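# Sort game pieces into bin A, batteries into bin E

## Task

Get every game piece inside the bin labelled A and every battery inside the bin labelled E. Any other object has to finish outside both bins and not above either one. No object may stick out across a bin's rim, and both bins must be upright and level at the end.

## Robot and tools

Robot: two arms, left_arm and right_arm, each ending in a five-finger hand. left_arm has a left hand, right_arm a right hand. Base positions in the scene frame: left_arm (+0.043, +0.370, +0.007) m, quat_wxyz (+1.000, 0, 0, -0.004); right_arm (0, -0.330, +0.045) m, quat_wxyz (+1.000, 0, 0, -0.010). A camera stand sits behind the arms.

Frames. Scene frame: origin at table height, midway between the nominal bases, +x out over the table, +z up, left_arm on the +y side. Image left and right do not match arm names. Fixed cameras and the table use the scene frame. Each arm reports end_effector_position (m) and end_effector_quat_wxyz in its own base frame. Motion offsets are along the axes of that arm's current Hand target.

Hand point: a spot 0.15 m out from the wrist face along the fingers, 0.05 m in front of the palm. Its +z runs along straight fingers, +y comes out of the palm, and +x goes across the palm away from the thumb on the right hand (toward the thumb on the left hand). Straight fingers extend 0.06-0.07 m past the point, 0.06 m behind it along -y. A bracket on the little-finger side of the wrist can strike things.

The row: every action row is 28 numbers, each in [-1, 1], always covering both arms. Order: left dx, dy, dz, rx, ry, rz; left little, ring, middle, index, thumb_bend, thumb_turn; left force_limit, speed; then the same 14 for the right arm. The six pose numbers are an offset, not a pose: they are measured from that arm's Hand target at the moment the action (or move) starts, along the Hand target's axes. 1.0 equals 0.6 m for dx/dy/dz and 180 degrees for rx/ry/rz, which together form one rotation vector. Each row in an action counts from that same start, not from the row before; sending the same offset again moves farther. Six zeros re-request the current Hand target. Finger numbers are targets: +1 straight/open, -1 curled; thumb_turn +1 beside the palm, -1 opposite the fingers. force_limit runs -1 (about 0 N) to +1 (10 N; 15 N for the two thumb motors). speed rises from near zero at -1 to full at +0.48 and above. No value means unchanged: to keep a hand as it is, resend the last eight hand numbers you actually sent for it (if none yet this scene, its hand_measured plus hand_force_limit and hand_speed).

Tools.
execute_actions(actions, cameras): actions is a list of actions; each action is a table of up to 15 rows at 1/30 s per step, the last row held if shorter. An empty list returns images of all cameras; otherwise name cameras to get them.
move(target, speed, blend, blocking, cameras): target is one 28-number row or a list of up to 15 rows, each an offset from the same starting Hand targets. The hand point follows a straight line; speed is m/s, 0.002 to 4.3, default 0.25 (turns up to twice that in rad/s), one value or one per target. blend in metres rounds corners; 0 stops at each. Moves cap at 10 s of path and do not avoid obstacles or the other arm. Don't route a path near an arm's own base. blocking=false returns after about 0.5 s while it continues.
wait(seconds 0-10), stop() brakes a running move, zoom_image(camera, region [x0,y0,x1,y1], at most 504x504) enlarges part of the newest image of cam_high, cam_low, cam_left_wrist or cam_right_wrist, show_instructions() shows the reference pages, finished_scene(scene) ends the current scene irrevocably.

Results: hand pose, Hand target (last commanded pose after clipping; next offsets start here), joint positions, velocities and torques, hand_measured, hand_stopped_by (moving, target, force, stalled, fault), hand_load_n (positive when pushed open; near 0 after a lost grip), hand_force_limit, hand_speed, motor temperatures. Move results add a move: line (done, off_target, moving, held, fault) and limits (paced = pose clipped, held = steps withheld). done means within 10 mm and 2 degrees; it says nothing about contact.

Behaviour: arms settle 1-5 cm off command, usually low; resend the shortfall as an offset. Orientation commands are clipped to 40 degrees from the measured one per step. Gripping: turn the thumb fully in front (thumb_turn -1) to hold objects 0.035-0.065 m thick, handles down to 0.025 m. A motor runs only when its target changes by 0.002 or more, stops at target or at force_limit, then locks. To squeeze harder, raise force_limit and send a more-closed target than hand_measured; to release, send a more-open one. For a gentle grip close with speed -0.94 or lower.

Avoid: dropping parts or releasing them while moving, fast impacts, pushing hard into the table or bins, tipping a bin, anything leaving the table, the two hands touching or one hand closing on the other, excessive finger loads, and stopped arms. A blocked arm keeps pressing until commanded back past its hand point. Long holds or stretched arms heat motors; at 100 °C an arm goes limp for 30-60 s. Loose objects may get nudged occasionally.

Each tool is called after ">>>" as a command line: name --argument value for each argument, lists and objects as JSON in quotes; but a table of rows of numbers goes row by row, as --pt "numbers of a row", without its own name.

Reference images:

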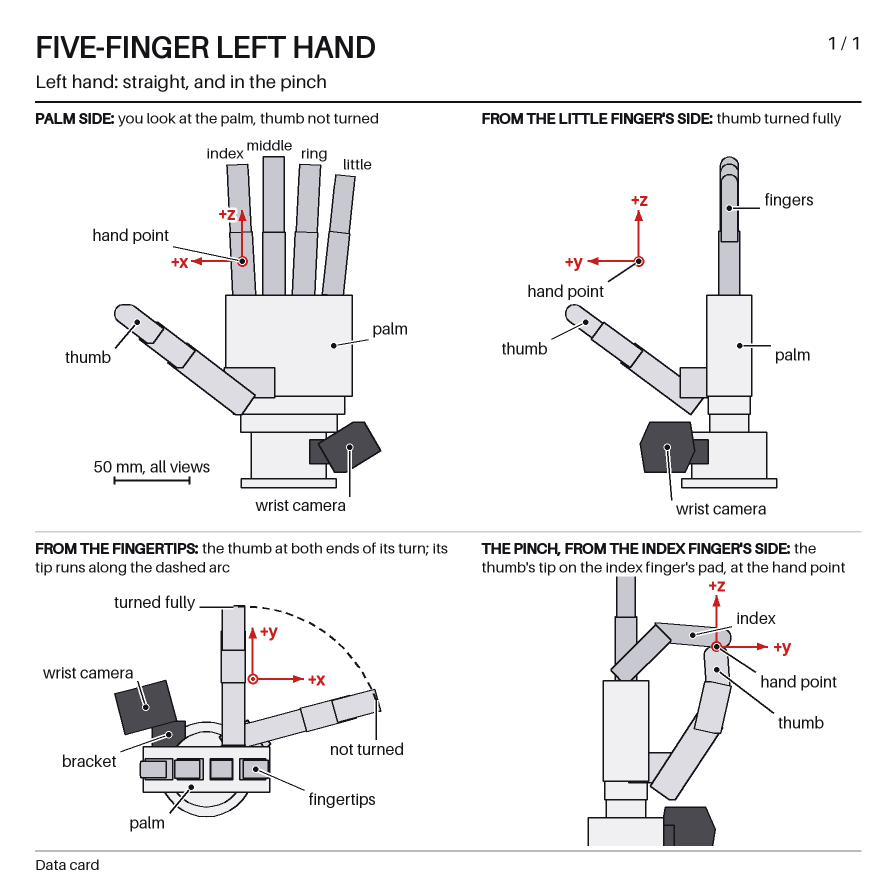

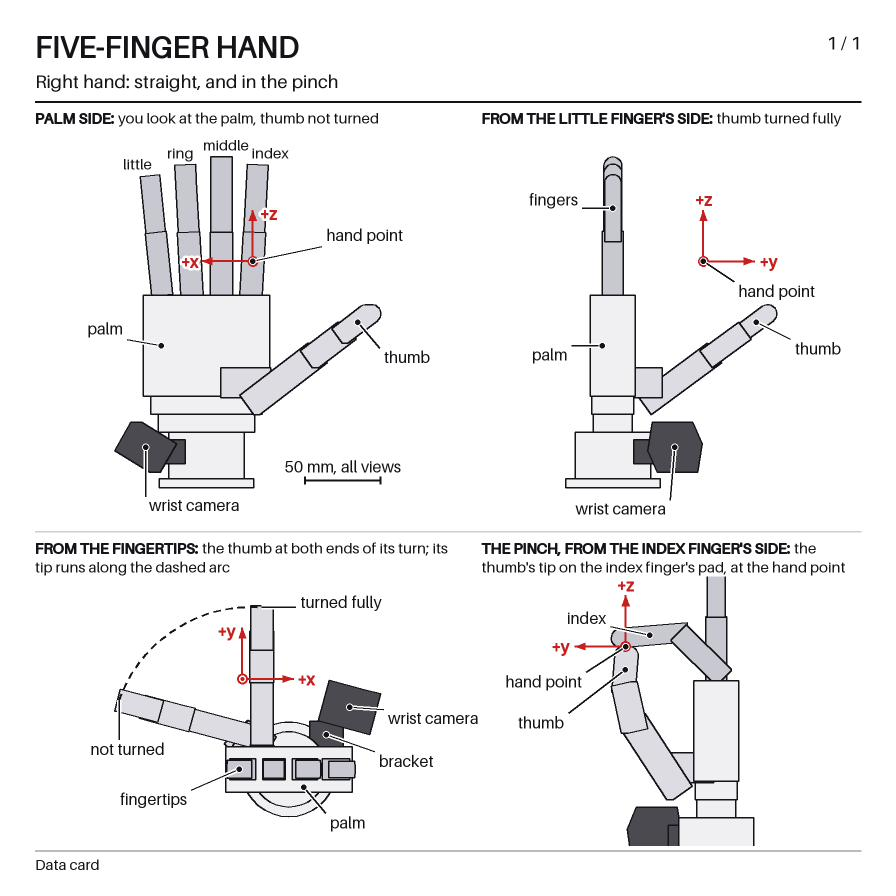

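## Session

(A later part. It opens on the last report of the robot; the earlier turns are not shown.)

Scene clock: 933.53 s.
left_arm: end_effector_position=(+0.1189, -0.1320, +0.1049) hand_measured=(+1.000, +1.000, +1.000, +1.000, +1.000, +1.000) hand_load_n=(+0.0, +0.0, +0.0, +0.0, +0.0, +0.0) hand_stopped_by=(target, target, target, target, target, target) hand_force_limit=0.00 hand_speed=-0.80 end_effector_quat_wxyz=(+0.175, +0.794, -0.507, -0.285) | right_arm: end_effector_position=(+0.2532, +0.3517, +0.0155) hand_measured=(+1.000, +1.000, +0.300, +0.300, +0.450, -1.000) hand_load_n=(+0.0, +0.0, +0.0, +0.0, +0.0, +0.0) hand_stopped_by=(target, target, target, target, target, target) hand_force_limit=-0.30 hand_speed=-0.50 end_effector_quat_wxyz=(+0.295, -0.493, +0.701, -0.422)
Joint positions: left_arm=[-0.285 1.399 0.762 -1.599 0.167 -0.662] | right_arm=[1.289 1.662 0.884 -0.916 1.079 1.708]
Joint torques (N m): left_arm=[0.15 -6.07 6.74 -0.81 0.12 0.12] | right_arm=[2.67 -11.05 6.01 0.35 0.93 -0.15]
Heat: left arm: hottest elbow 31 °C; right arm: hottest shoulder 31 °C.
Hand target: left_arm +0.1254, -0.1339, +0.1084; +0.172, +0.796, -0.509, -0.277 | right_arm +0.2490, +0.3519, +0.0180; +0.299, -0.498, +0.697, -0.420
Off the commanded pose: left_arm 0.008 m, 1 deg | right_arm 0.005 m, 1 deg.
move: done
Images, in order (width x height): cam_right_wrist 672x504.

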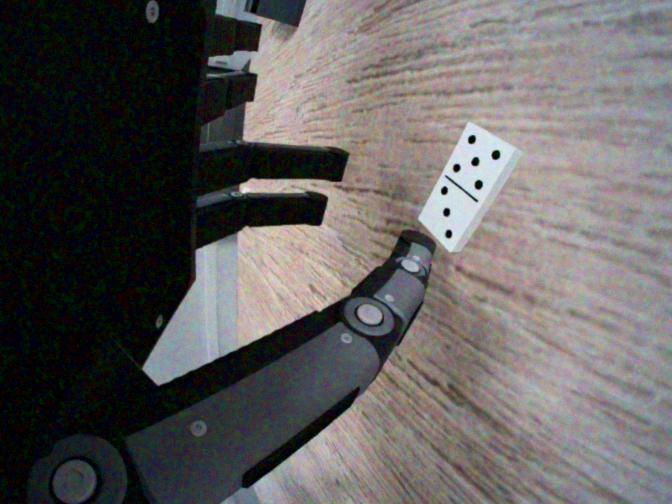

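>>> move --target '[0,0,0,0,0,0,1,1,1,1,1,1,0,-0.8,0.0383,0.0473,0.0177,0,0,0,1,1,0.3,0.3,0.45,-1,-0.3,-0.5]' --speed 0.06 --cameras '["cam_right_wrist"]'

Scene clock: 942.30 s.
left_arm: end_effector_position=(+0.1189, -0.1320, +0.1049) hand_measured=(+1.000, +1.000, +1.000, +1.000, +1.000, +1.000) hand_load_n=(+0.0, +0.0, +0.0, +0.0, +0.0, +0.0) hand_stopped_by=(target, target, target, target, target, target) hand_force_limit=0.00 hand_speed=-0.80 end_effector_quat_wxyz=(+0.175, +0.794, -0.507, -0.285) | right_arm: end_effector_position=(+0.2419, +0.3314, -0.0065) hand_measured=(+1.000, +1.000, +0.300, +0.300, +0.450, -1.000) hand_load_n=(+0.0, +0.0, +0.0, +0.0, +0.0, +0.0) hand_stopped_by=(target, target, target, target, target, target) hand_force_limit=-0.30 hand_speed=-0.50 end_effector_quat_wxyz=(+0.298, -0.497, +0.698, -0.421)
Joint positions: left_arm=[-0.285 1.399 0.762 -1.599 0.167 -0.662] | right_arm=[1.303 1.662 0.799 -0.834 1.079 1.711]
Joint torques (N m): left_arm=[0.15 -6.07 6.74 -0.84 0.11 0.11] | right_arm=[2.73 -8.23 5.65 0.39 0.83 0.09]
Heat: left arm: hottest elbow 31 °C; right arm: hottest shoulder 31 °C.
Hand target: left_arm +0.1254, -0.1339, +0.1084; +0.172, +0.796, -0.509, -0.277 | right_arm +0.2378, +0.3314, -0.0120; +0.299, -0.498, +0.697, -0.420
Off the commanded pose: left_arm 0.008 m, 1 deg | right_arm 0.007 m, 0 deg.
move: done
Images, in order (width x height): cam_right_wrist 672x504.

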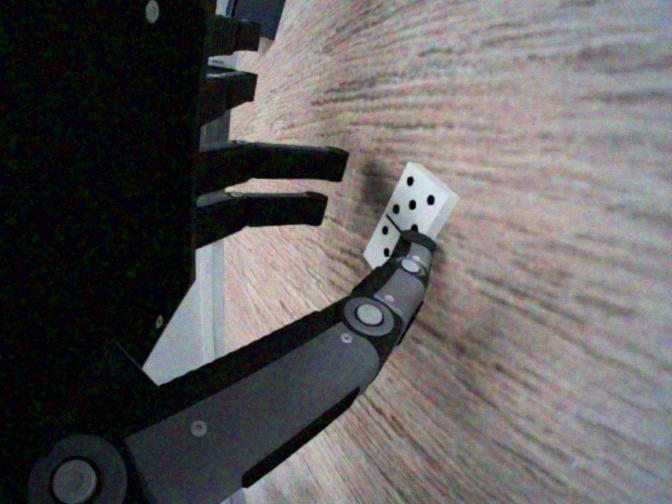

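>>> move --target '[0,0,0,0,0,0,1,1,1,1,1,1,0,-0.8,0,0.02,0.0187,0,0,0,1,1,0.3,0.3,0.45,-1,-0.3,-0.5]' --speed 0.04 --cameras '["cam_right_wrist","cam_low"]'

>>> zoom_image --camera "cam_low" --region '[210, 190, 330, 290]'

Scene clock: 947.67 s.
left_arm: end_effector_position=(+0.1189, -0.1320, +0.1049) hand_measured=(+1.000, +1.000, +1.000, +1.000, +1.000, +1.000) hand_load_n=(+0.0, +0.0, +0.0, +0.0, +0.0, +0.0) hand_stopped_by=(target, target, target, target, target, target) hand_force_limit=0.00 hand_speed=-0.80 end_effector_quat_wxyz=(+0.175, +0.794, -0.507, -0.285) | right_arm: end_effector_position=(+0.2428, +0.3350, -0.0216) hand_measured=(+1.000, +1.000, +0.300, +0.300, +0.450, -1.000) hand_load_n=(+0.0, +0.0, +0.0, +0.0, +0.0, +0.0) hand_stopped_by=(target, target, target, target, target, target) hand_force_limit=-0.30 hand_speed=-0.50 end_effector_quat_wxyz=(+0.305, -0.493, +0.701, -0.415)
Joint positions: left_arm=[-0.285 1.399 0.762 -1.599 0.167 -0.662] | right_arm=[1.303 1.697 0.786 -0.765 1.079 1.712]
Joint torques (N m): left_arm=[0.15 -6.01 6.74 -0.83 0.13 0.11] | right_arm=[1.79 -8.29 5.24 0.36 0.9 -0.13]
Heat: left arm: hottest elbow 31 °C; right arm: hottest shoulder 31 °C.
Hand target: left_arm +0.1254, -0.1339, +0.1084; +0.172, +0.796, -0.509, -0.277 | right_arm +0.2419, +0.3300, -0.0279; +0.299, -0.498, +0.697, -0.420
Off the commanded pose: left_arm 0.008 m, 1 deg | right_arm 0.008 m, 1 deg.
move: done
Images, in order (width x height): cam_low 504x504, cam_right_wrist 672x504.

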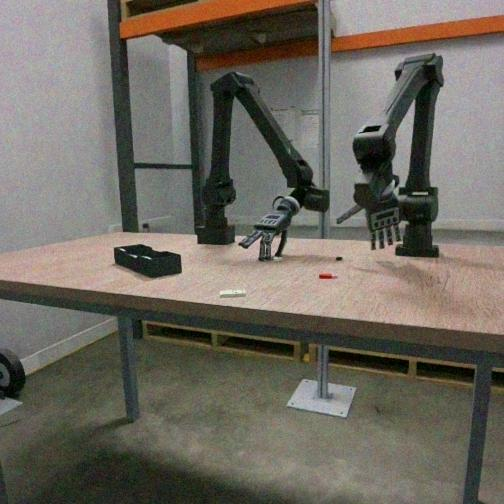

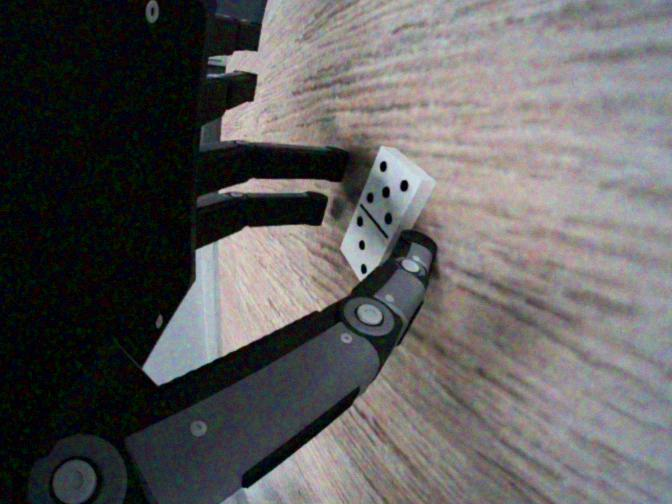

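Scaled by 4.200 from the camera's 504x504 image, which has a finer 720x720 frame.

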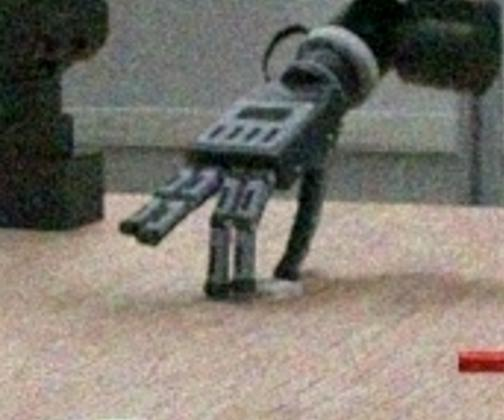

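>>> move --target '[0,0,0,0,0,0,1,1,1,1,1,1,0,-0.8,0,0.003,0.0016,0,0,0,1,1,-0.5,-0.5,0.45,-1,-0.1,-0.92]' --speed 0.04 --cameras '["cam_right_wrist","cam_low"]'

>>> zoom_image --camera "cam_right_wrist" --region '[280, 80, 480, 300]'

Scene clock: 954.40 s.
left_arm: end_effector_position=(+0.1189, -0.1320, +0.1049) hand_measured=(+1.000, +1.000, +1.000, +1.000, +1.000, +1.000) hand_load_n=(+0.0, +0.0, +0.0, +0.0, +0.0, +0.0) hand_stopped_by=(target, target, target, target, target, target) hand_force_limit=0.00 hand_speed=-0.80 end_effector_quat_wxyz=(+0.175, +0.794, -0.507, -0.285) | right_arm: end_effector_position=(+0.2438, +0.3359, -0.0213) hand_measured=(+1.000, +1.000, -0.050, -0.500, +0.450, -1.000) hand_load_n=(+0.0, +0.0, +3.5, +0.0, +3.5, +0.5) hand_stopped_by=(target, target, force, target, target, target) hand_force_limit=-0.10 hand_speed=-0.92 end_effector_quat_wxyz=(+0.308, -0.491, +0.701, -0.415)
Joint positions: left_arm=[-0.285 1.399 0.762 -1.599 0.167 -0.662] | right_arm=[1.303 1.699 0.786 -0.759 1.084 1.712]
Joint torques (N m): left_arm=[0.21 -6.01 6.74 -0.8 0.12 0.11] | right_arm=[1.73 -8.06 5.16 0.46 0.68 -0.14]
Heat: left arm: hottest elbow 31 °C; right arm: hottest shoulder 31 °C.
Hand target: left_arm +0.1254, -0.1339, +0.1084; +0.172, +0.796, -0.509, -0.277 | right_arm +0.2419, +0.3301, -0.0298; +0.299, -0.498, +0.697, -0.419
Off the commanded pose: left_arm 0.008 m, 1 deg | right_arm 0.011 m, 1 deg.
move: off_target (right_arm)
Images, in order (width x height): cam_low 504x504, cam_right_wrist 672x504.

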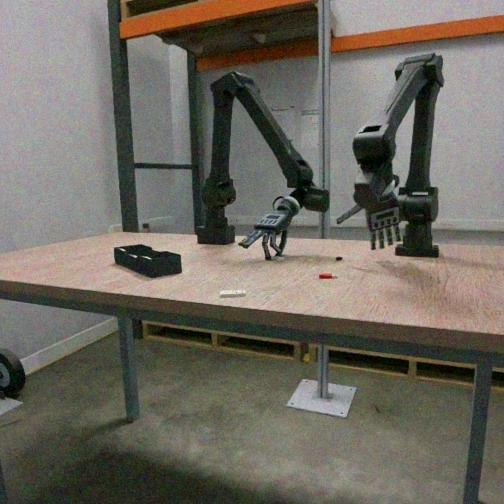

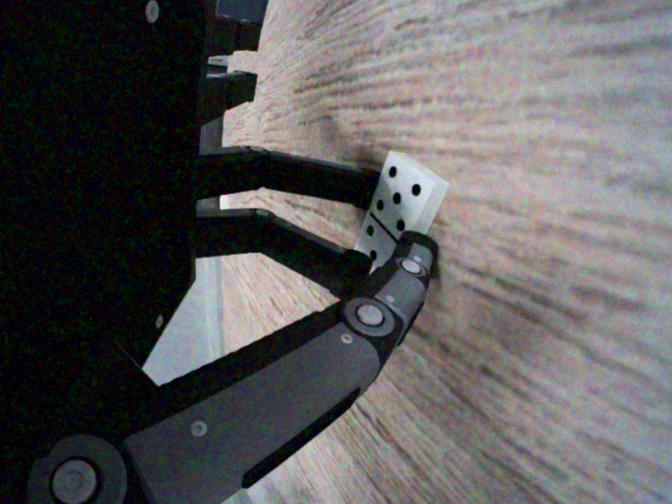

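Scaled by 2.291 from the camera's 672x504 image, which has a finer 960x720 frame.

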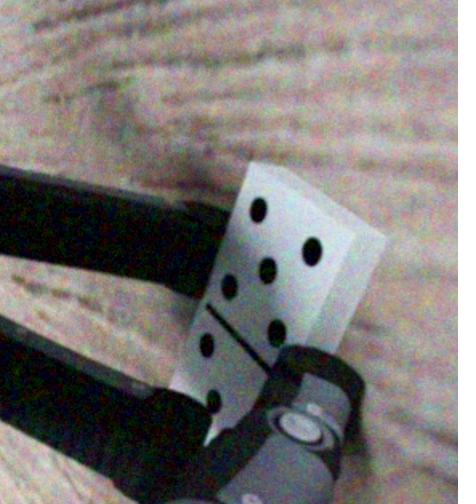

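>>> move --target '[0,0,0,0,0,0,1,1,1,1,1,1,0,-0.8,0,-0.0662,-0.0352,0,0,0,1,1,-0.5,-0.5,0.45,-1,-0.1,-0.92]' --speed 0.04 --cameras '["cam_right_wrist","cam_low"]'

>>> zoom_image --camera "cam_right_wrist" --region '[280, 80, 480, 300]'

>>> zoom_image --camera "cam_low" --region '[210, 190, 330, 290]'

Scene clock: 959.93 s.
left_arm: end_effector_position=(+0.1189, -0.1320, +0.1049) hand_measured=(+1.000, +1.000, +1.000, +1.000, +1.000, +1.000) hand_load_n=(+0.0, +0.0, +0.0, +0.0, +0.0, +0.0) hand_stopped_by=(target, target, target, target, target, target) hand_force_limit=0.00 hand_speed=-0.80 end_effector_quat_wxyz=(+0.175, +0.794, -0.507, -0.285) | right_arm: end_effector_position=(+0.2397, +0.3220, +0.0066) hand_measured=(+1.000, +1.000, -0.050, -0.500, +0.450, -1.000) hand_load_n=(+0.0, +0.0, +4.0, +0.0, +3.0, +0.5) hand_stopped_by=(target, target, force, target, target, target) hand_force_limit=-0.10 hand_speed=-0.92 end_effector_quat_wxyz=(+0.295, -0.499, +0.696, -0.424)
Joint positions: left_arm=[-0.285 1.399 0.762 -1.599 0.167 -0.662] | right_arm=[1.303 1.616 0.786 -0.878 1.081 1.712]
Joint torques (N m): left_arm=[0.15 -6.01 6.78 -0.81 0.12 0.11] | right_arm=[1.73 -9.64 8.23 -0.39 0.79 -0.14]
Heat: left arm: hottest elbow 31 °C; right arm: hottest shoulder 31 °C.
Hand target: left_arm +0.1254, -0.1339, +0.1084; +0.172, +0.796, -0.509, -0.277 | right_arm +0.2419, +0.3301, +0.0152; +0.299, -0.498, +0.697, -0.419
Off the commanded pose: left_arm 0.008 m, 1 deg | right_arm 0.012 m, 1 deg.
move: off_target (right_arm)
Images, in order (width x height): cam_low 504x504, cam_right_wrist 672x504.

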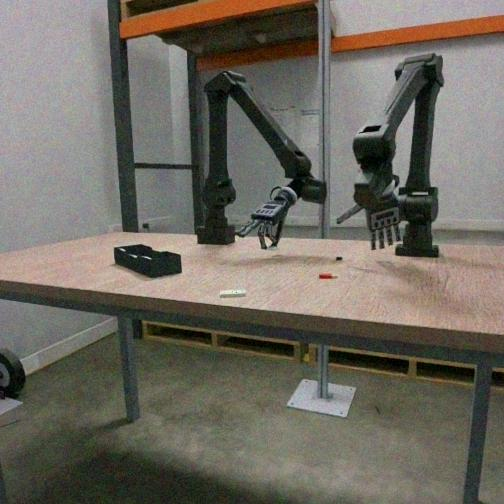

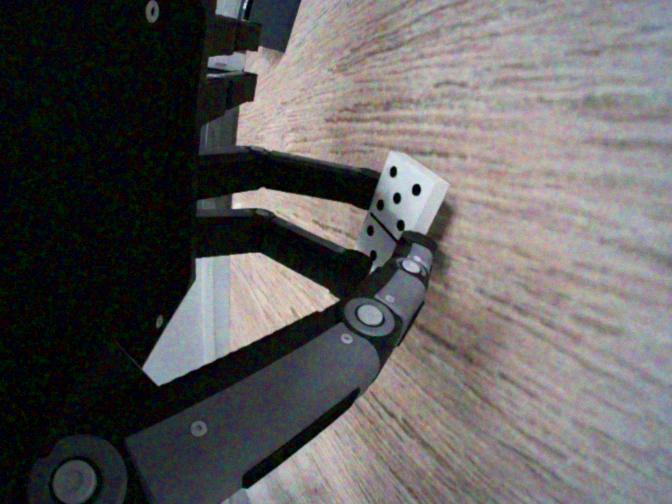

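Scaled by 2.291 from the camera's 672x504 image, which has a finer 960x720 frame.

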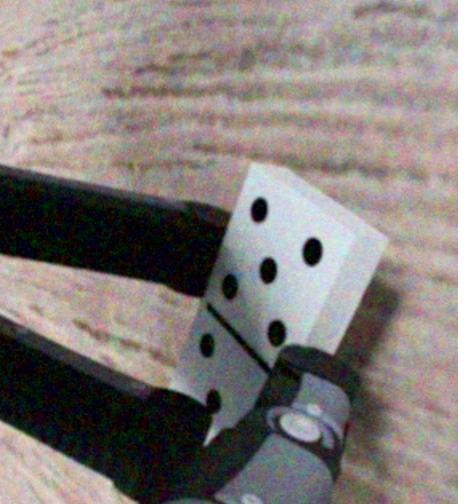

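Scaled by 4.200 from the camera's 504x504 image, which has a finer 720x720 frame.

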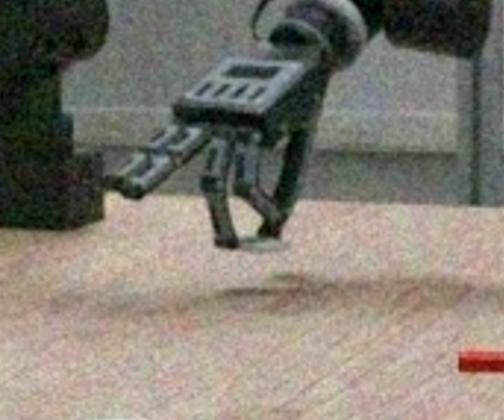

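>>> move --pt "0 0 0 0 0 0 1 1 1 1 1 1 0 -0.8 0 -0.125 -0.0665 0 0 0 1 1 -0.5 -0.5 0.45 -1 -0.1 -0.92" --pt "0 0 0 0 0 0 1 1 1 1 1 1 0 -0.8 0.3272 -0.3698 0.3943 0 -0.4023 -0.2137 1 1 -0.5 -0.5 0.45 -1 -0.1 -0.92" --speed '[0.08,0.15]' --blend '[0.03,0]' --cameras '["cam_right_wrist","cam_low","cam_high"]'

Scene clock: 982.57 s.
left_arm: end_effector_position=(+0.1189, -0.1320, +0.1049) hand_measured=(+1.000, +1.000, +1.000, +1.000, +1.000, +1.000) hand_load_n=(+0.0, +0.0, +0.0, +0.0, +0.0, +0.0) hand_stopped_by=(target, target, target, target, target, target) hand_force_limit=0.00 hand_speed=-0.80 end_effector_quat_wxyz=(+0.175, +0.794, -0.507, -0.285) | right_arm: end_effector_position=(+0.4516, +0.0507, +0.0856) hand_measured=(+1.000, +1.000, -0.050, -0.500, +0.450, -1.000) hand_load_n=(+0.0, -0.5, +4.0, +0.0, +3.0, +0.0) hand_stopped_by=(target, target, force, target, target, target) hand_force_limit=-0.10 hand_speed=-0.92 end_effector_quat_wxyz=(-0.500, +0.834, -0.212, +0.100)
Joint positions: left_arm=[-0.285 1.399 0.762 -1.599 0.167 -0.662] | right_arm=[-0.215 1.556 0.968 -0.586 -1.023 -1.062]
Joint torques (N m): left_arm=[0.21 -6.07 6.75 -0.83 0.12 0.11] | right_arm=[1.26 -9.17 13.68 0.44 -0.78 -0.15]
Heat: left arm: hottest elbow 31 °C; right arm: hottest shoulder 31 °C.
Hand target: left_arm +0.1254, -0.1339, +0.1084; +0.172, +0.796, -0.509, -0.277 | right_arm +0.4744, +0.0429, +0.1002; -0.501, +0.834, -0.199, +0.120
Off the commanded pose: left_arm 0.008 m, 1 deg | right_arm 0.028 m, 3 deg.
move: off_target (right_arm)
Images, in order (width x height): cam_high 504x504, cam_low 504x504, cam_right_wrist 672x504.

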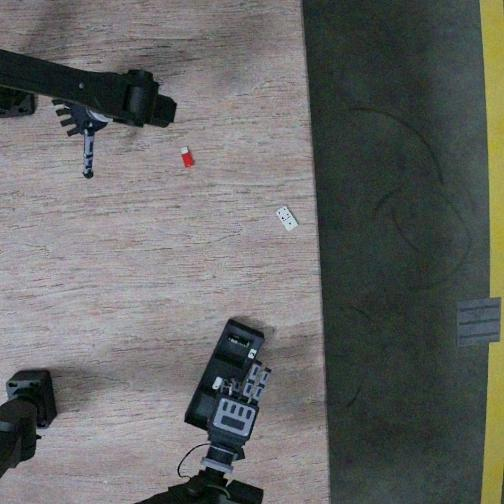

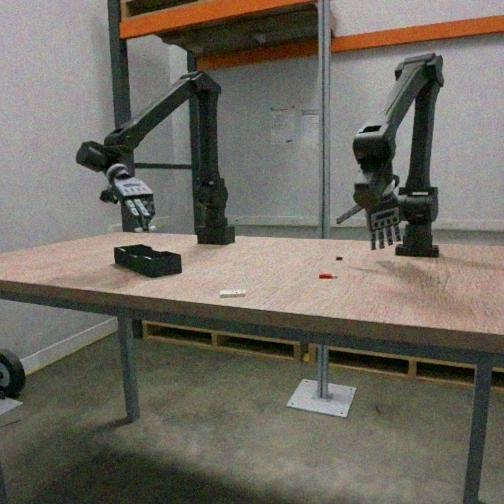

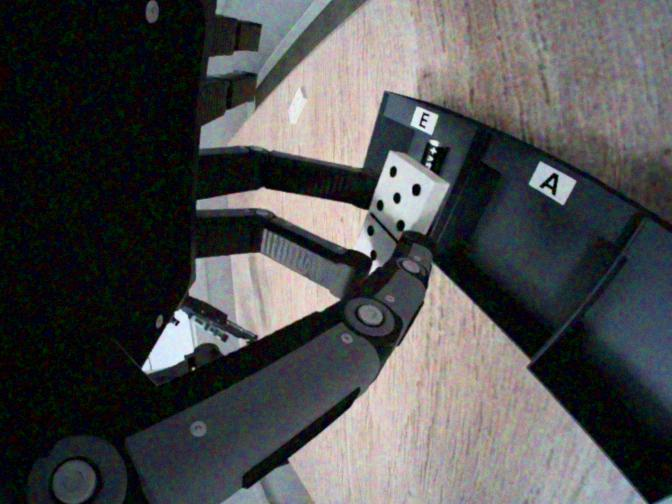

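>>> move --target '[0,0,0,0,0,0,1,1,1,1,1,1,0,-0.8,-0.0683,0.1078,0.0287,0,0,0,1,1,-0.5,-0.5,0.45,-1,-0.1,-0.92]' --speed 0.07 --cameras '["cam_right_wrist"]'

Scene clock: 996.03 s.
left_arm: end_effector_position=(+0.1189, -0.1320, +0.1049) hand_measured=(+1.000, +1.000, +1.000, +1.000, +1.000, +1.000) hand_load_n=(+0.0, +0.0, +0.0, +0.0, +0.0, +0.0) hand_stopped_by=(target, target, target, target, target, target) hand_force_limit=0.00 hand_speed=-0.80 end_effector_quat_wxyz=(+0.175, +0.794, -0.507, -0.285) | right_arm: end_effector_position=(+0.4313, +0.0524, +0.0410) hand_measured=(+1.000, +1.000, -0.050, -0.500, +0.450, -1.000) hand_load_n=(+0.0, +0.0, +4.0, +0.0, +3.0, +0.5) hand_stopped_by=(target, target, force, target, target, target) hand_force_limit=-0.10 hand_speed=-0.92 end_effector_quat_wxyz=(-0.501, +0.834, -0.199, +0.116)
Joint positions: left_arm=[-0.285 1.399 0.762 -1.599 0.167 -0.662] | right_arm=[-0.221 1.576 0.841 -0.416 -1.028 -1.083]
Joint torques (N m): left_arm=[0.15 -6.01 6.74 -0.83 0.12 0.11] | right_arm=[0.97 -8.64 7.46 1.42 -0.79 -0.15]
Heat: left arm: hottest elbow 31 °C; right arm: hottest shoulder 31 °C.
Hand target: left_arm +0.1254, -0.1339, +0.1084; +0.172, +0.796, -0.509, -0.277 | right_arm +0.4309, +0.0480, +0.0351; -0.501, +0.834, -0.199, +0.120
Off the commanded pose: left_arm 0.008 m, 1 deg | right_arm 0.007 m, 0 deg.
move: done
Images, in order (width x height): cam_right_wrist 672x504.

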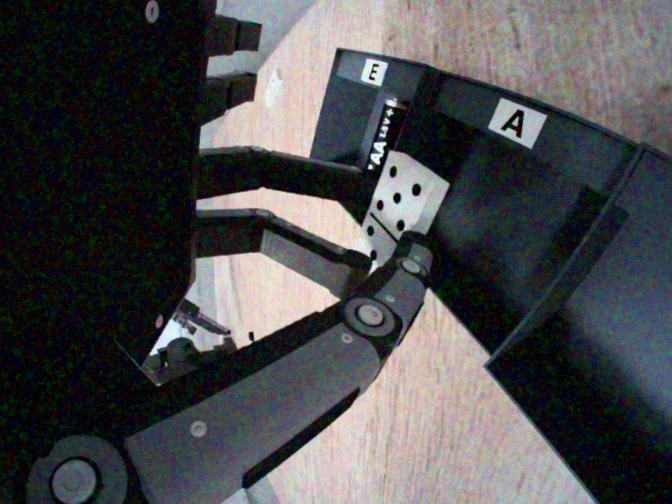

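>>> move --target '[0,0,0,0,0,0,1,1,1,1,1,1,0,-0.8,0,0.0635,0.0262,0,0,0,1,1,-0.5,-0.5,0.45,-1,-0.1,-0.92]' --speed 0.05 --cameras '["cam_right_wrist","cam_low"]'

>>> zoom_image --camera "cam_low" --region '[90, 180, 210, 300]'

Scene clock: 1005.00 s.
left_arm: end_effector_position=(+0.1189, -0.1320, +0.1049) hand_measured=(+1.000, +1.000, +1.000, +1.000, +1.000, +1.000) hand_load_n=(+0.0, +0.0, +0.0, -0.5, +0.0, +0.0) hand_stopped_by=(target, target, target, target, target, target) hand_force_limit=0.00 hand_speed=-0.80 end_effector_quat_wxyz=(+0.175, +0.794, -0.507, -0.285) | right_arm: end_effector_position=(+0.4323, +0.0478, +0.0014) hand_measured=(+1.000, +1.000, -0.050, -0.500, +0.450, -1.000) hand_load_n=(+0.0, +0.0, +1.0, +0.0, +0.5, +0.5) hand_stopped_by=(target, target, force, target, target, target) hand_force_limit=-0.10 hand_speed=-0.92 end_effector_quat_wxyz=(-0.501, +0.834, -0.198, +0.119)
Joint positions: left_arm=[-0.285 1.399 0.762 -1.599 0.167 -0.662] | right_arm=[-0.232 1.666 0.814 -0.307 -1.033 -1.101]
Joint torques (N m): left_arm=[0.21 -5.89 6.78 -0.8 0.12 0.11] | right_arm=[1.08 -9.05 6.37 1.35 -0.76 -0.15]
Heat: left arm: hottest elbow 31 °C; right arm: hottest shoulder 31 °C.
Hand target: left_arm +0.1254, -0.1339, +0.1084; +0.172, +0.796, -0.509, -0.277 | right_arm +0.4292, +0.0443, -0.0059; -0.501, +0.834, -0.199, +0.120
Off the commanded pose: left_arm 0.008 m, 1 deg | right_arm 0.009 m, 0 deg.
move: done
Images, in order (width x height): cam_low 504x504, cam_right_wrist 672x504.

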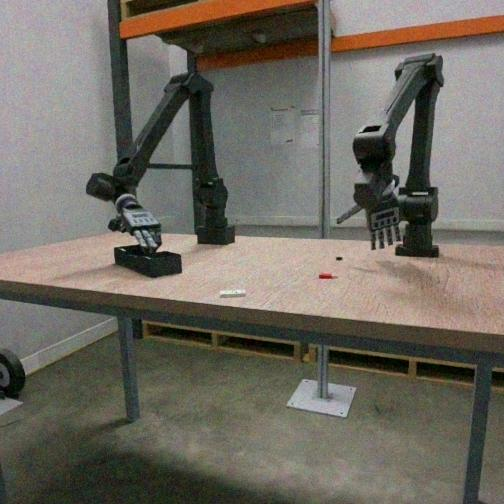

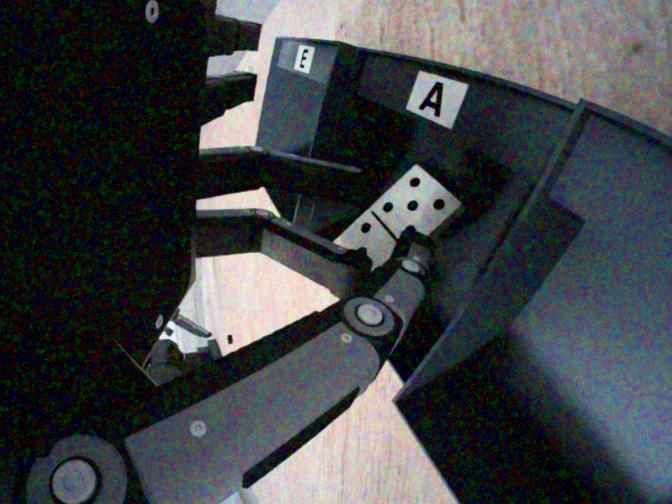

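Scaled by 4.200 from the camera's 504x504 image, which has a finer 720x720 frame.

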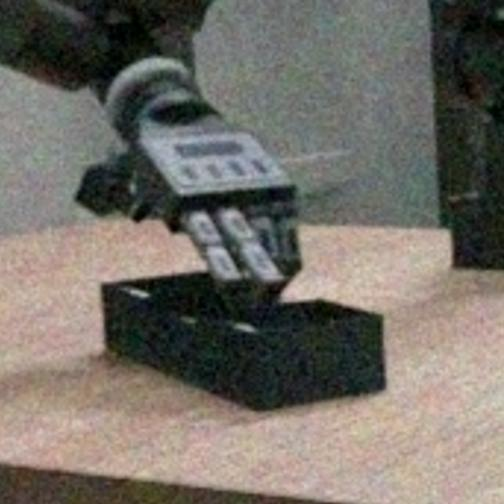

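>>> move --target '[0,0,0,0,0,0,1,1,1,1,1,1,0,-0.8,0,0,0,0,0,0,1,1,0.03,-0.4,0.6,-1,-0.1,-0.85]' --speed 0.05 --cameras '["cam_right_wrist"]'

Scene clock: 1012.73 s.
left_arm: end_effector_position=(+0.1189, -0.1320, +0.1049) hand_measured=(+1.000, +1.000, +1.000, +1.000, +1.000, +1.000) hand_load_n=(+0.0, +0.0, +0.0, +0.0, +0.0, +0.0) hand_stopped_by=(target, target, target, target, target, target) hand_force_limit=0.00 hand_speed=-0.80 end_effector_quat_wxyz=(+0.175, +0.794, -0.507, -0.285) | right_arm: end_effector_position=(+0.4323, +0.0478, +0.0014) hand_measured=(+1.000, +1.000, +0.030, -0.400, +0.600, -1.000) hand_load_n=(+0.0, +0.0, +0.0, +0.0, +0.0, +0.0) hand_stopped_by=(target, target, target, target, target, target) hand_force_limit=-0.10 hand_speed=-0.85 end_effector_quat_wxyz=(-0.501, +0.834, -0.198, +0.119)
Joint positions: left_arm=[-0.285 1.399 0.762 -1.599 0.167 -0.662] | right_arm=[-0.232 1.666 0.814 -0.307 -1.033 -1.101]
Joint torques (N m): left_arm=[0.15 -5.95 6.76 -0.83 0.12 0.11] | right_arm=[0.97 -9.11 6.32 1.35 -0.75 -0.14]
Heat: left arm: hottest elbow 31 °C; right arm: hottest shoulder 31 °C.
Hand target: left_arm +0.1254, -0.1339, +0.1084; +0.172, +0.796, -0.509, -0.277 | right_arm +0.4292, +0.0443, -0.0059; -0.501, +0.834, -0.199, +0.120
Off the commanded pose: left_arm 0.008 m, 1 deg | right_arm 0.009 m, 0 deg.
move: done
Images, in order (width x height): cam_right_wrist 672x504.

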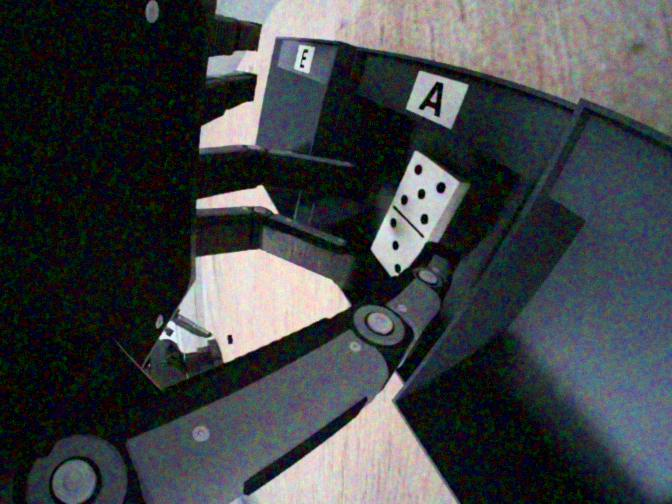

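>>> move --pt "0 0 0 0 0 0 1 1 1 1 1 1 0 -0.8 0.0147 -0.1508 -0.0713 0 0 0 1 1 0.03 -0.4 0.6 -1 -0.1 -0.85" --pt "0 0 0 0 0 0 1 1 1 1 1 1 0 -0.8 0.0208 -0.4223 0.5432 0 0.1668 0.0886 1 1 0.3 0.3 0.45 -1 -0.1 0" --speed '[0.06,0.2]' --cameras '["cam_right_wrist","cam_high"]'

Scene clock: 1025.57 s.
left_arm: end_effector_position=(+0.1189, -0.1320, +0.1049) hand_measured=(+1.000, +1.000, +1.000, +1.000, +1.000, +1.000) hand_load_n=(+0.0, +0.5, +0.0, +0.0, +0.0, +0.0) hand_stopped_by=(target, target, target, target, target, target) hand_force_limit=0.00 hand_speed=-0.80 end_effector_quat_wxyz=(+0.175, +0.794, -0.507, -0.285) | right_arm: end_effector_position=(+0.6052, +0.3910, +0.0477) hand_measured=(+1.000, +1.000, +0.300, +0.300, +0.450, -1.000) hand_load_n=(-0.5, +0.0, +0.0, +0.0, +0.0, +0.5) hand_stopped_by=(target, target, target, target, target, target) hand_force_limit=-0.10 hand_speed=0.00 end_effector_quat_wxyz=(-0.431, +0.750, -0.432, +0.256)
Joint positions: left_arm=[-0.285 1.399 0.762 -1.599 0.167 -0.662] | right_arm=[0.538 1.912 1.263 0.127 0.023 0]
Joint torques (N m): left_arm=[0.26 -5.95 6.75 -0.81 0.12 0.11] | right_arm=[1.73 -14.92 14.23 1.46 0.19 0.08]
Heat: left arm: hottest elbow 31 °C; right arm: hottest shoulder 31 °C.
Hand target: left_arm +0.1254, -0.1339, +0.1084; +0.172, +0.796, -0.509, -0.277 | right_arm +0.6244, +0.4013, +0.0647; -0.444, +0.739, -0.434, +0.261
Off the commanded pose: left_arm 0.008 m, 1 deg | right_arm 0.028 m, 2 deg.
move: off_target (right_arm); target 2's new numbers were sent with right_arm's hand 0.028 m and 2 deg from that target
Images, in order (width x height): cam_high 504x504, cam_right_wrist 672x504.

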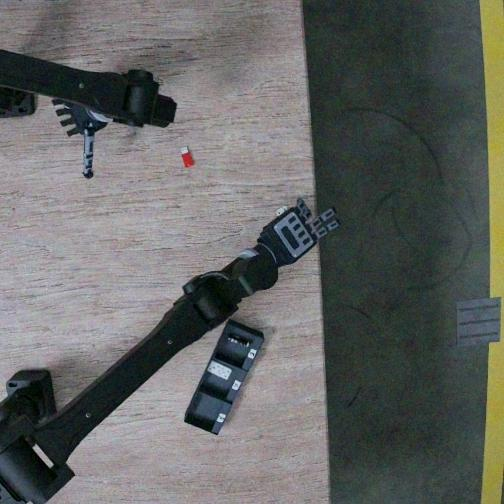

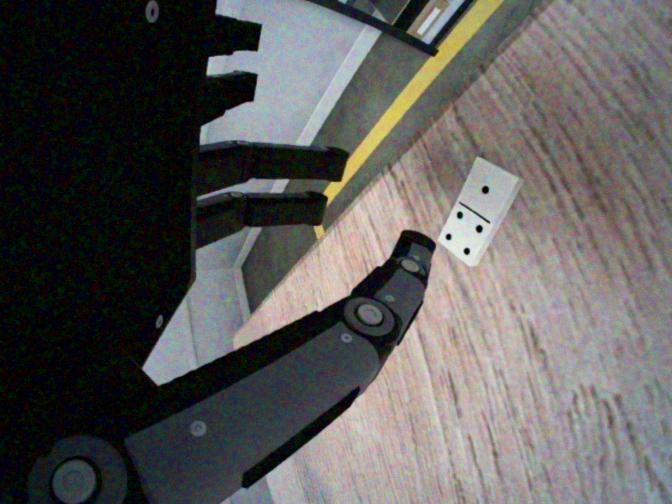

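>>> move --target '[0,0,0,0,0,0,1,1,1,1,1,1,0,-0.8,0.0098,0.1188,0.0237,0,0,0,1,1,0.3,0.3,0.45,-1,-0.1,0]' --speed 0.07 --cameras '["cam_right_wrist","cam_low"]'

>>> zoom_image --camera "cam_low" --region '[180, 220, 300, 320]'

Scene clock: 1033.73 s.
left_arm: end_effector_position=(+0.1189, -0.1320, +0.1049) hand_measured=(+1.000, +1.000, +1.000, +1.000, +1.000, +1.000) hand_load_n=(+0.0, -0.5, +0.0, +0.0, +0.0, +0.0) hand_stopped_by=(target, target, target, target, target, target) hand_force_limit=0.00 hand_speed=-0.80 end_effector_quat_wxyz=(+0.175, +0.794, -0.507, -0.285) | right_arm: end_effector_position=(+0.6069, +0.3920, +0.0029) hand_measured=(+1.000, +1.000, +0.300, +0.300, +0.450, -1.000) hand_load_n=(+0.0, +0.0, +0.0, +0.0, +0.0, -0.5) hand_stopped_by=(target, target, target, target, target, target) hand_force_limit=-0.10 hand_speed=0.00 end_effector_quat_wxyz=(-0.444, +0.742, -0.428, +0.262)
Joint positions: left_arm=[-0.285 1.399 0.762 -1.599 0.167 -0.662] | right_arm=[0.537 1.992 1.221 0.284 0.02 0]
Joint torques (N m): left_arm=[0.15 -6.01 6.75 -0.83 0.12 0.11] | right_arm=[0.97 -15.44 8.14 2.59 -0.03 0.04]
Heat: left arm: hottest elbow 31 °C; right arm: hottest shoulder 32 °C.
Hand target: left_arm +0.1254, -0.1339, +0.1084; +0.172, +0.796, -0.509, -0.277 | right_arm +0.6091, +0.3860, -0.0050; -0.444, +0.739, -0.434, +0.261
Off the commanded pose: left_arm 0.008 m, 1 deg | right_arm 0.010 m, 1 deg.
move: done
Images, in order (width x height): cam_low 504x504, cam_right_wrist 672x504.

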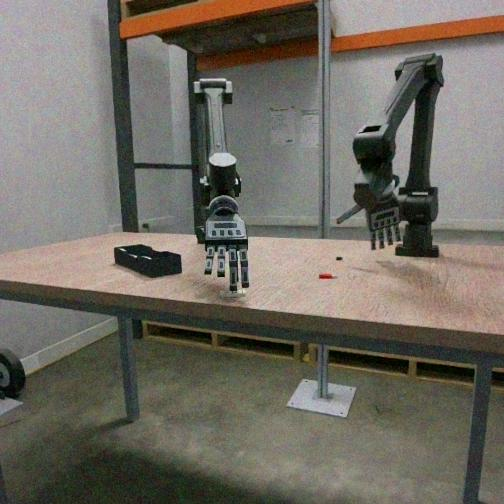

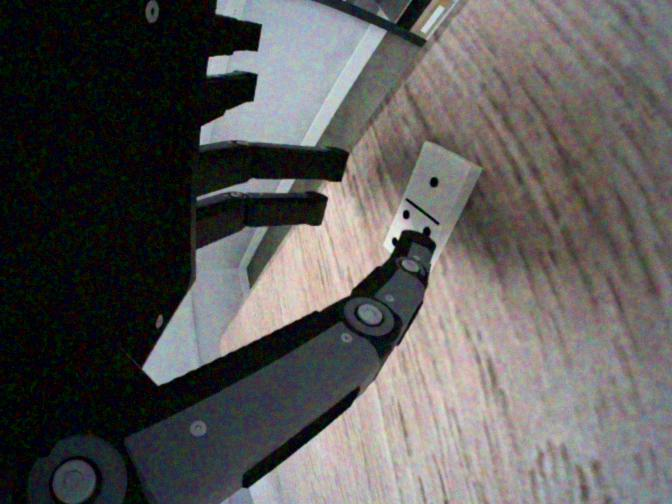

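Scaled by 4.200 from the camera's 504x504 image, which has a finer 720x720 frame.

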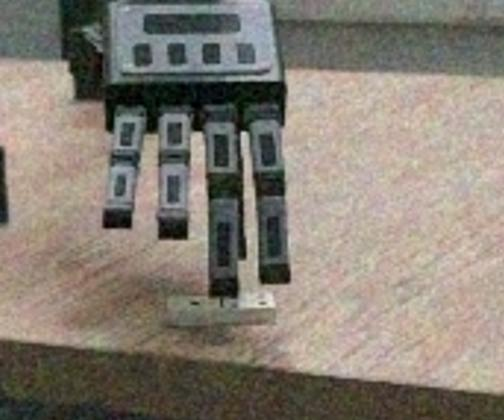

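>>> move --target '[0,0,0,0,0,0,1,1,1,1,1,1,0,-0.8,0.021,0.0252,0.0058,0,0,0,1,1,0.3,0.3,0.45,-1,-0.1,0]' --speed 0.05 --cameras '["cam_right_wrist"]'

Scene clock: 1039.33 s.
left_arm: end_effector_position=(+0.1189, -0.1320, +0.1049) hand_measured=(+1.000, +1.000, +1.000, +1.000, +1.000, +1.000) hand_load_n=(+0.0, +0.0, +0.0, +0.0, +0.0, +0.0) hand_stopped_by=(target, target, target, target, target, target) hand_force_limit=0.00 hand_speed=-0.80 end_effector_quat_wxyz=(+0.175, +0.794, -0.507, -0.285) | right_arm: end_effector_position=(+0.6111, +0.3792, -0.0096) hand_measured=(+1.000, +1.000, +0.300, +0.300, +0.450, -1.000) hand_load_n=(+0.0, +0.0, +0.0, +0.0, +0.0, +0.0) hand_stopped_by=(target, target, target, target, target, target) hand_force_limit=-0.10 hand_speed=0.00 end_effector_quat_wxyz=(-0.446, +0.739, -0.432, +0.261)
Joint positions: left_arm=[-0.285 1.399 0.762 -1.599 0.167 -0.662] | right_arm=[0.513 2.011 1.205 0.323 0.001 0]
Joint torques (N m): left_arm=[0.21 -5.95 6.75 -0.83 0.11 0.12] | right_arm=[1.2 -15.15 7.8 2.59 -0.05 -0.05]
Heat: left arm: hottest elbow 31 °C; right arm: hottest shoulder 32 °C.
Hand target: left_arm +0.1254, -0.1339, +0.1084; +0.172, +0.796, -0.509, -0.277 | right_arm +0.6115, +0.3732, -0.0200; -0.444, +0.739, -0.434, +0.261
Off the commanded pose: left_arm 0.008 m, 1 deg | right_arm 0.012 m, 0 deg.
move: off_target (right_arm)
Images, in order (width x height): cam_right_wrist 672x504.

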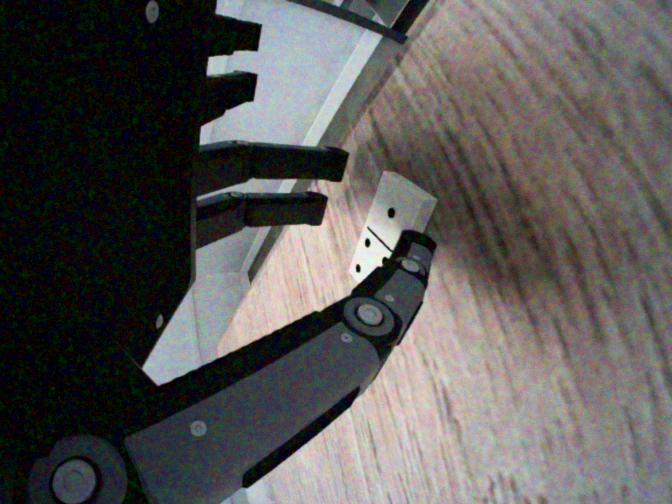

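>>> move --target '[0,0,0,0,0,0,1,1,1,1,1,1,0,-0.8,-0.005,0.0191,0.0102,0,0,0,1,1,0.3,0.3,0.45,-1,-0.1,0]' --speed 0.04 --cameras '["cam_right_wrist","cam_low"]'

>>> zoom_image --camera "cam_low" --region '[180, 220, 300, 320]'

Scene clock: 1046.47 s.
left_arm: end_effector_position=(+0.1189, -0.1320, +0.1049) hand_measured=(+1.000, +1.000, +1.000, +1.000, +1.000, +1.000) hand_load_n=(-0.5, +0.0, +0.0, +0.0, +0.0, +0.0) hand_stopped_by=(target, target, target, target, target, target) hand_force_limit=0.00 hand_speed=-0.80 end_effector_quat_wxyz=(+0.175, +0.794, -0.507, -0.285) | right_arm: end_effector_position=(+0.6129, +0.3802, -0.0186) hand_measured=(+1.000, +1.000, +0.300, +0.300, +0.450, -1.000) hand_load_n=(+0.0, +0.0, +0.0, +0.0, +0.0, +0.0) hand_stopped_by=(target, target, target, target, target, target) hand_force_limit=-0.10 hand_speed=0.00 end_effector_quat_wxyz=(-0.449, +0.737, -0.431, +0.263)
Joint positions: left_arm=[-0.285 1.399 0.762 -1.599 0.167 -0.662] | right_arm=[0.513 2.033 1.205 0.352 0.001 0]
Joint torques (N m): left_arm=[0.09 -6.01 6.76 -0.83 0.12 0.12] | right_arm=[1.61 -14.92 7.46 2.51 0.15 -0.03]
Heat: left arm: hottest elbow 31 °C; right arm: hottest shoulder 32 °C.
Hand target: left_arm +0.1254, -0.1339, +0.1084; +0.172, +0.796, -0.509, -0.277 | right_arm +0.6102, +0.3758, -0.0329; -0.444, +0.739, -0.434, +0.261
Off the commanded pose: left_arm 0.008 m, 1 deg | right_arm 0.015 m, 1 deg.
move: off_target (right_arm)
Images, in order (width x height): cam_low 504x504, cam_right_wrist 672x504.

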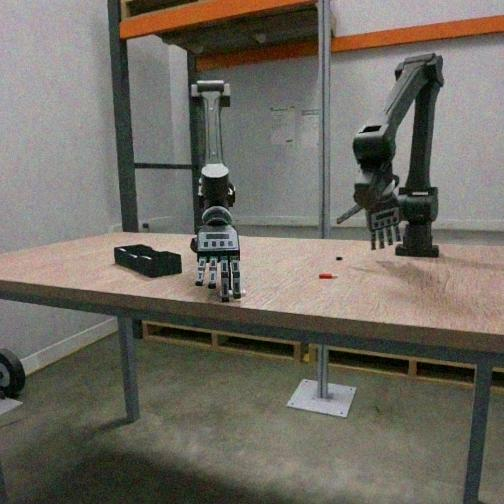

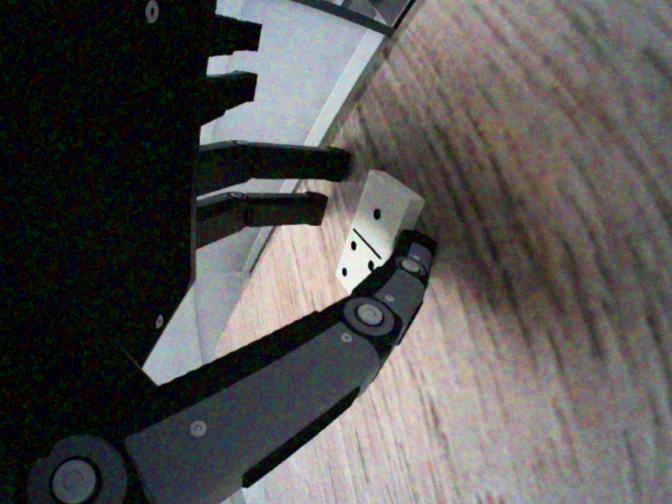

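Scaled by 4.200 from the camera's 504x504 image, which has a finer 720x720 frame.

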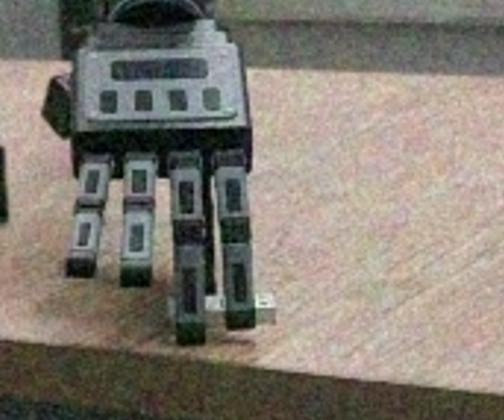

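>>> move --target '[0,0,0,0,0,0,1,1,1,1,1,1,0,-0.8,0,0.003,0.0016,0,0,0,1,1,-0.5,-0.5,0.45,-1,-0.1,-0.92]' --speed 0.04 --cameras '["cam_right_wrist","cam_low"]'

>>> zoom_image --camera "cam_right_wrist" --region '[280, 80, 480, 300]'

Scene clock: 1053.87 s.
left_arm: end_effector_position=(+0.1189, -0.1320, +0.1049) hand_measured=(+1.000, +1.000, +1.000, +1.000, +1.000, +1.000) hand_load_n=(+0.0, +0.0, +0.0, +0.0, +0.0, +0.0) hand_stopped_by=(target, target, target, target, target, target) hand_force_limit=0.00 hand_speed=-0.80 end_effector_quat_wxyz=(+0.175, +0.794, -0.507, -0.285) | right_arm: end_effector_position=(+0.6144, +0.3810, -0.0170) hand_measured=(+1.000, +1.000, -0.050, -0.500, +0.452, -1.000) hand_load_n=(+0.0, -0.5, +5.0, +0.0, +4.0, +1.5) hand_stopped_by=(target, target, force, target, target, target) hand_force_limit=-0.10 hand_speed=-0.92 end_effector_quat_wxyz=(-0.453, +0.735, -0.430, +0.265)
Joint positions: left_arm=[-0.285 1.399 0.762 -1.599 0.167 -0.662] | right_arm=[0.513 2.033 1.205 0.362 0.001 0]
Joint torques (N m): left_arm=[0.21 -6.01 6.75 -0.81 0.12 0.11] | right_arm=[1.61 -14.74 7.43 2.28 0.16 -0.03]
Heat: left arm: hottest elbow 31 °C; right arm: hottest shoulder 32 °C.
Hand target: left_arm +0.1254, -0.1339, +0.1084; +0.172, +0.796, -0.509, -0.277 | right_arm +0.6101, +0.3758, -0.0351; -0.444, +0.739, -0.434, +0.261
Off the commanded pose: left_arm 0.008 m, 1 deg | right_arm 0.019 m, 1 deg.
move: off_target (right_arm)
Images, in order (width x height): cam_low 504x504, cam_right_wrist 672x504.

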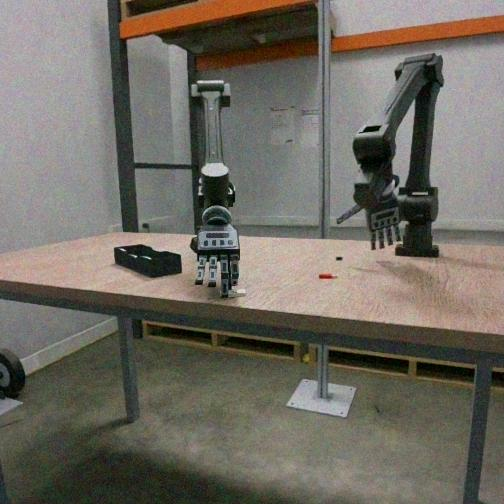

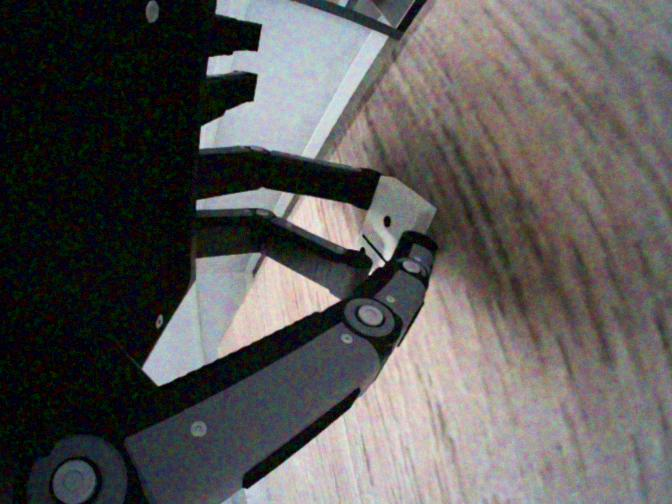

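Scaled by 2.291 from the camera's 672x504 image, which has a finer 960x720 frame.

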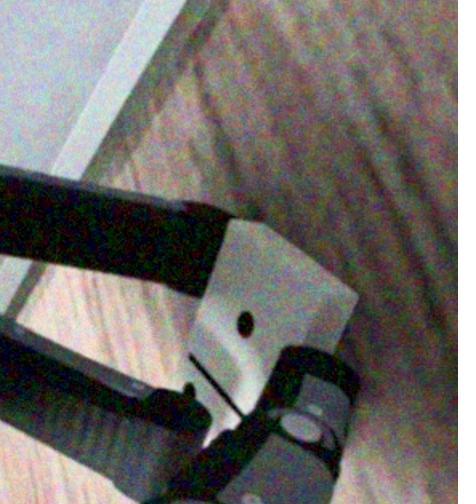

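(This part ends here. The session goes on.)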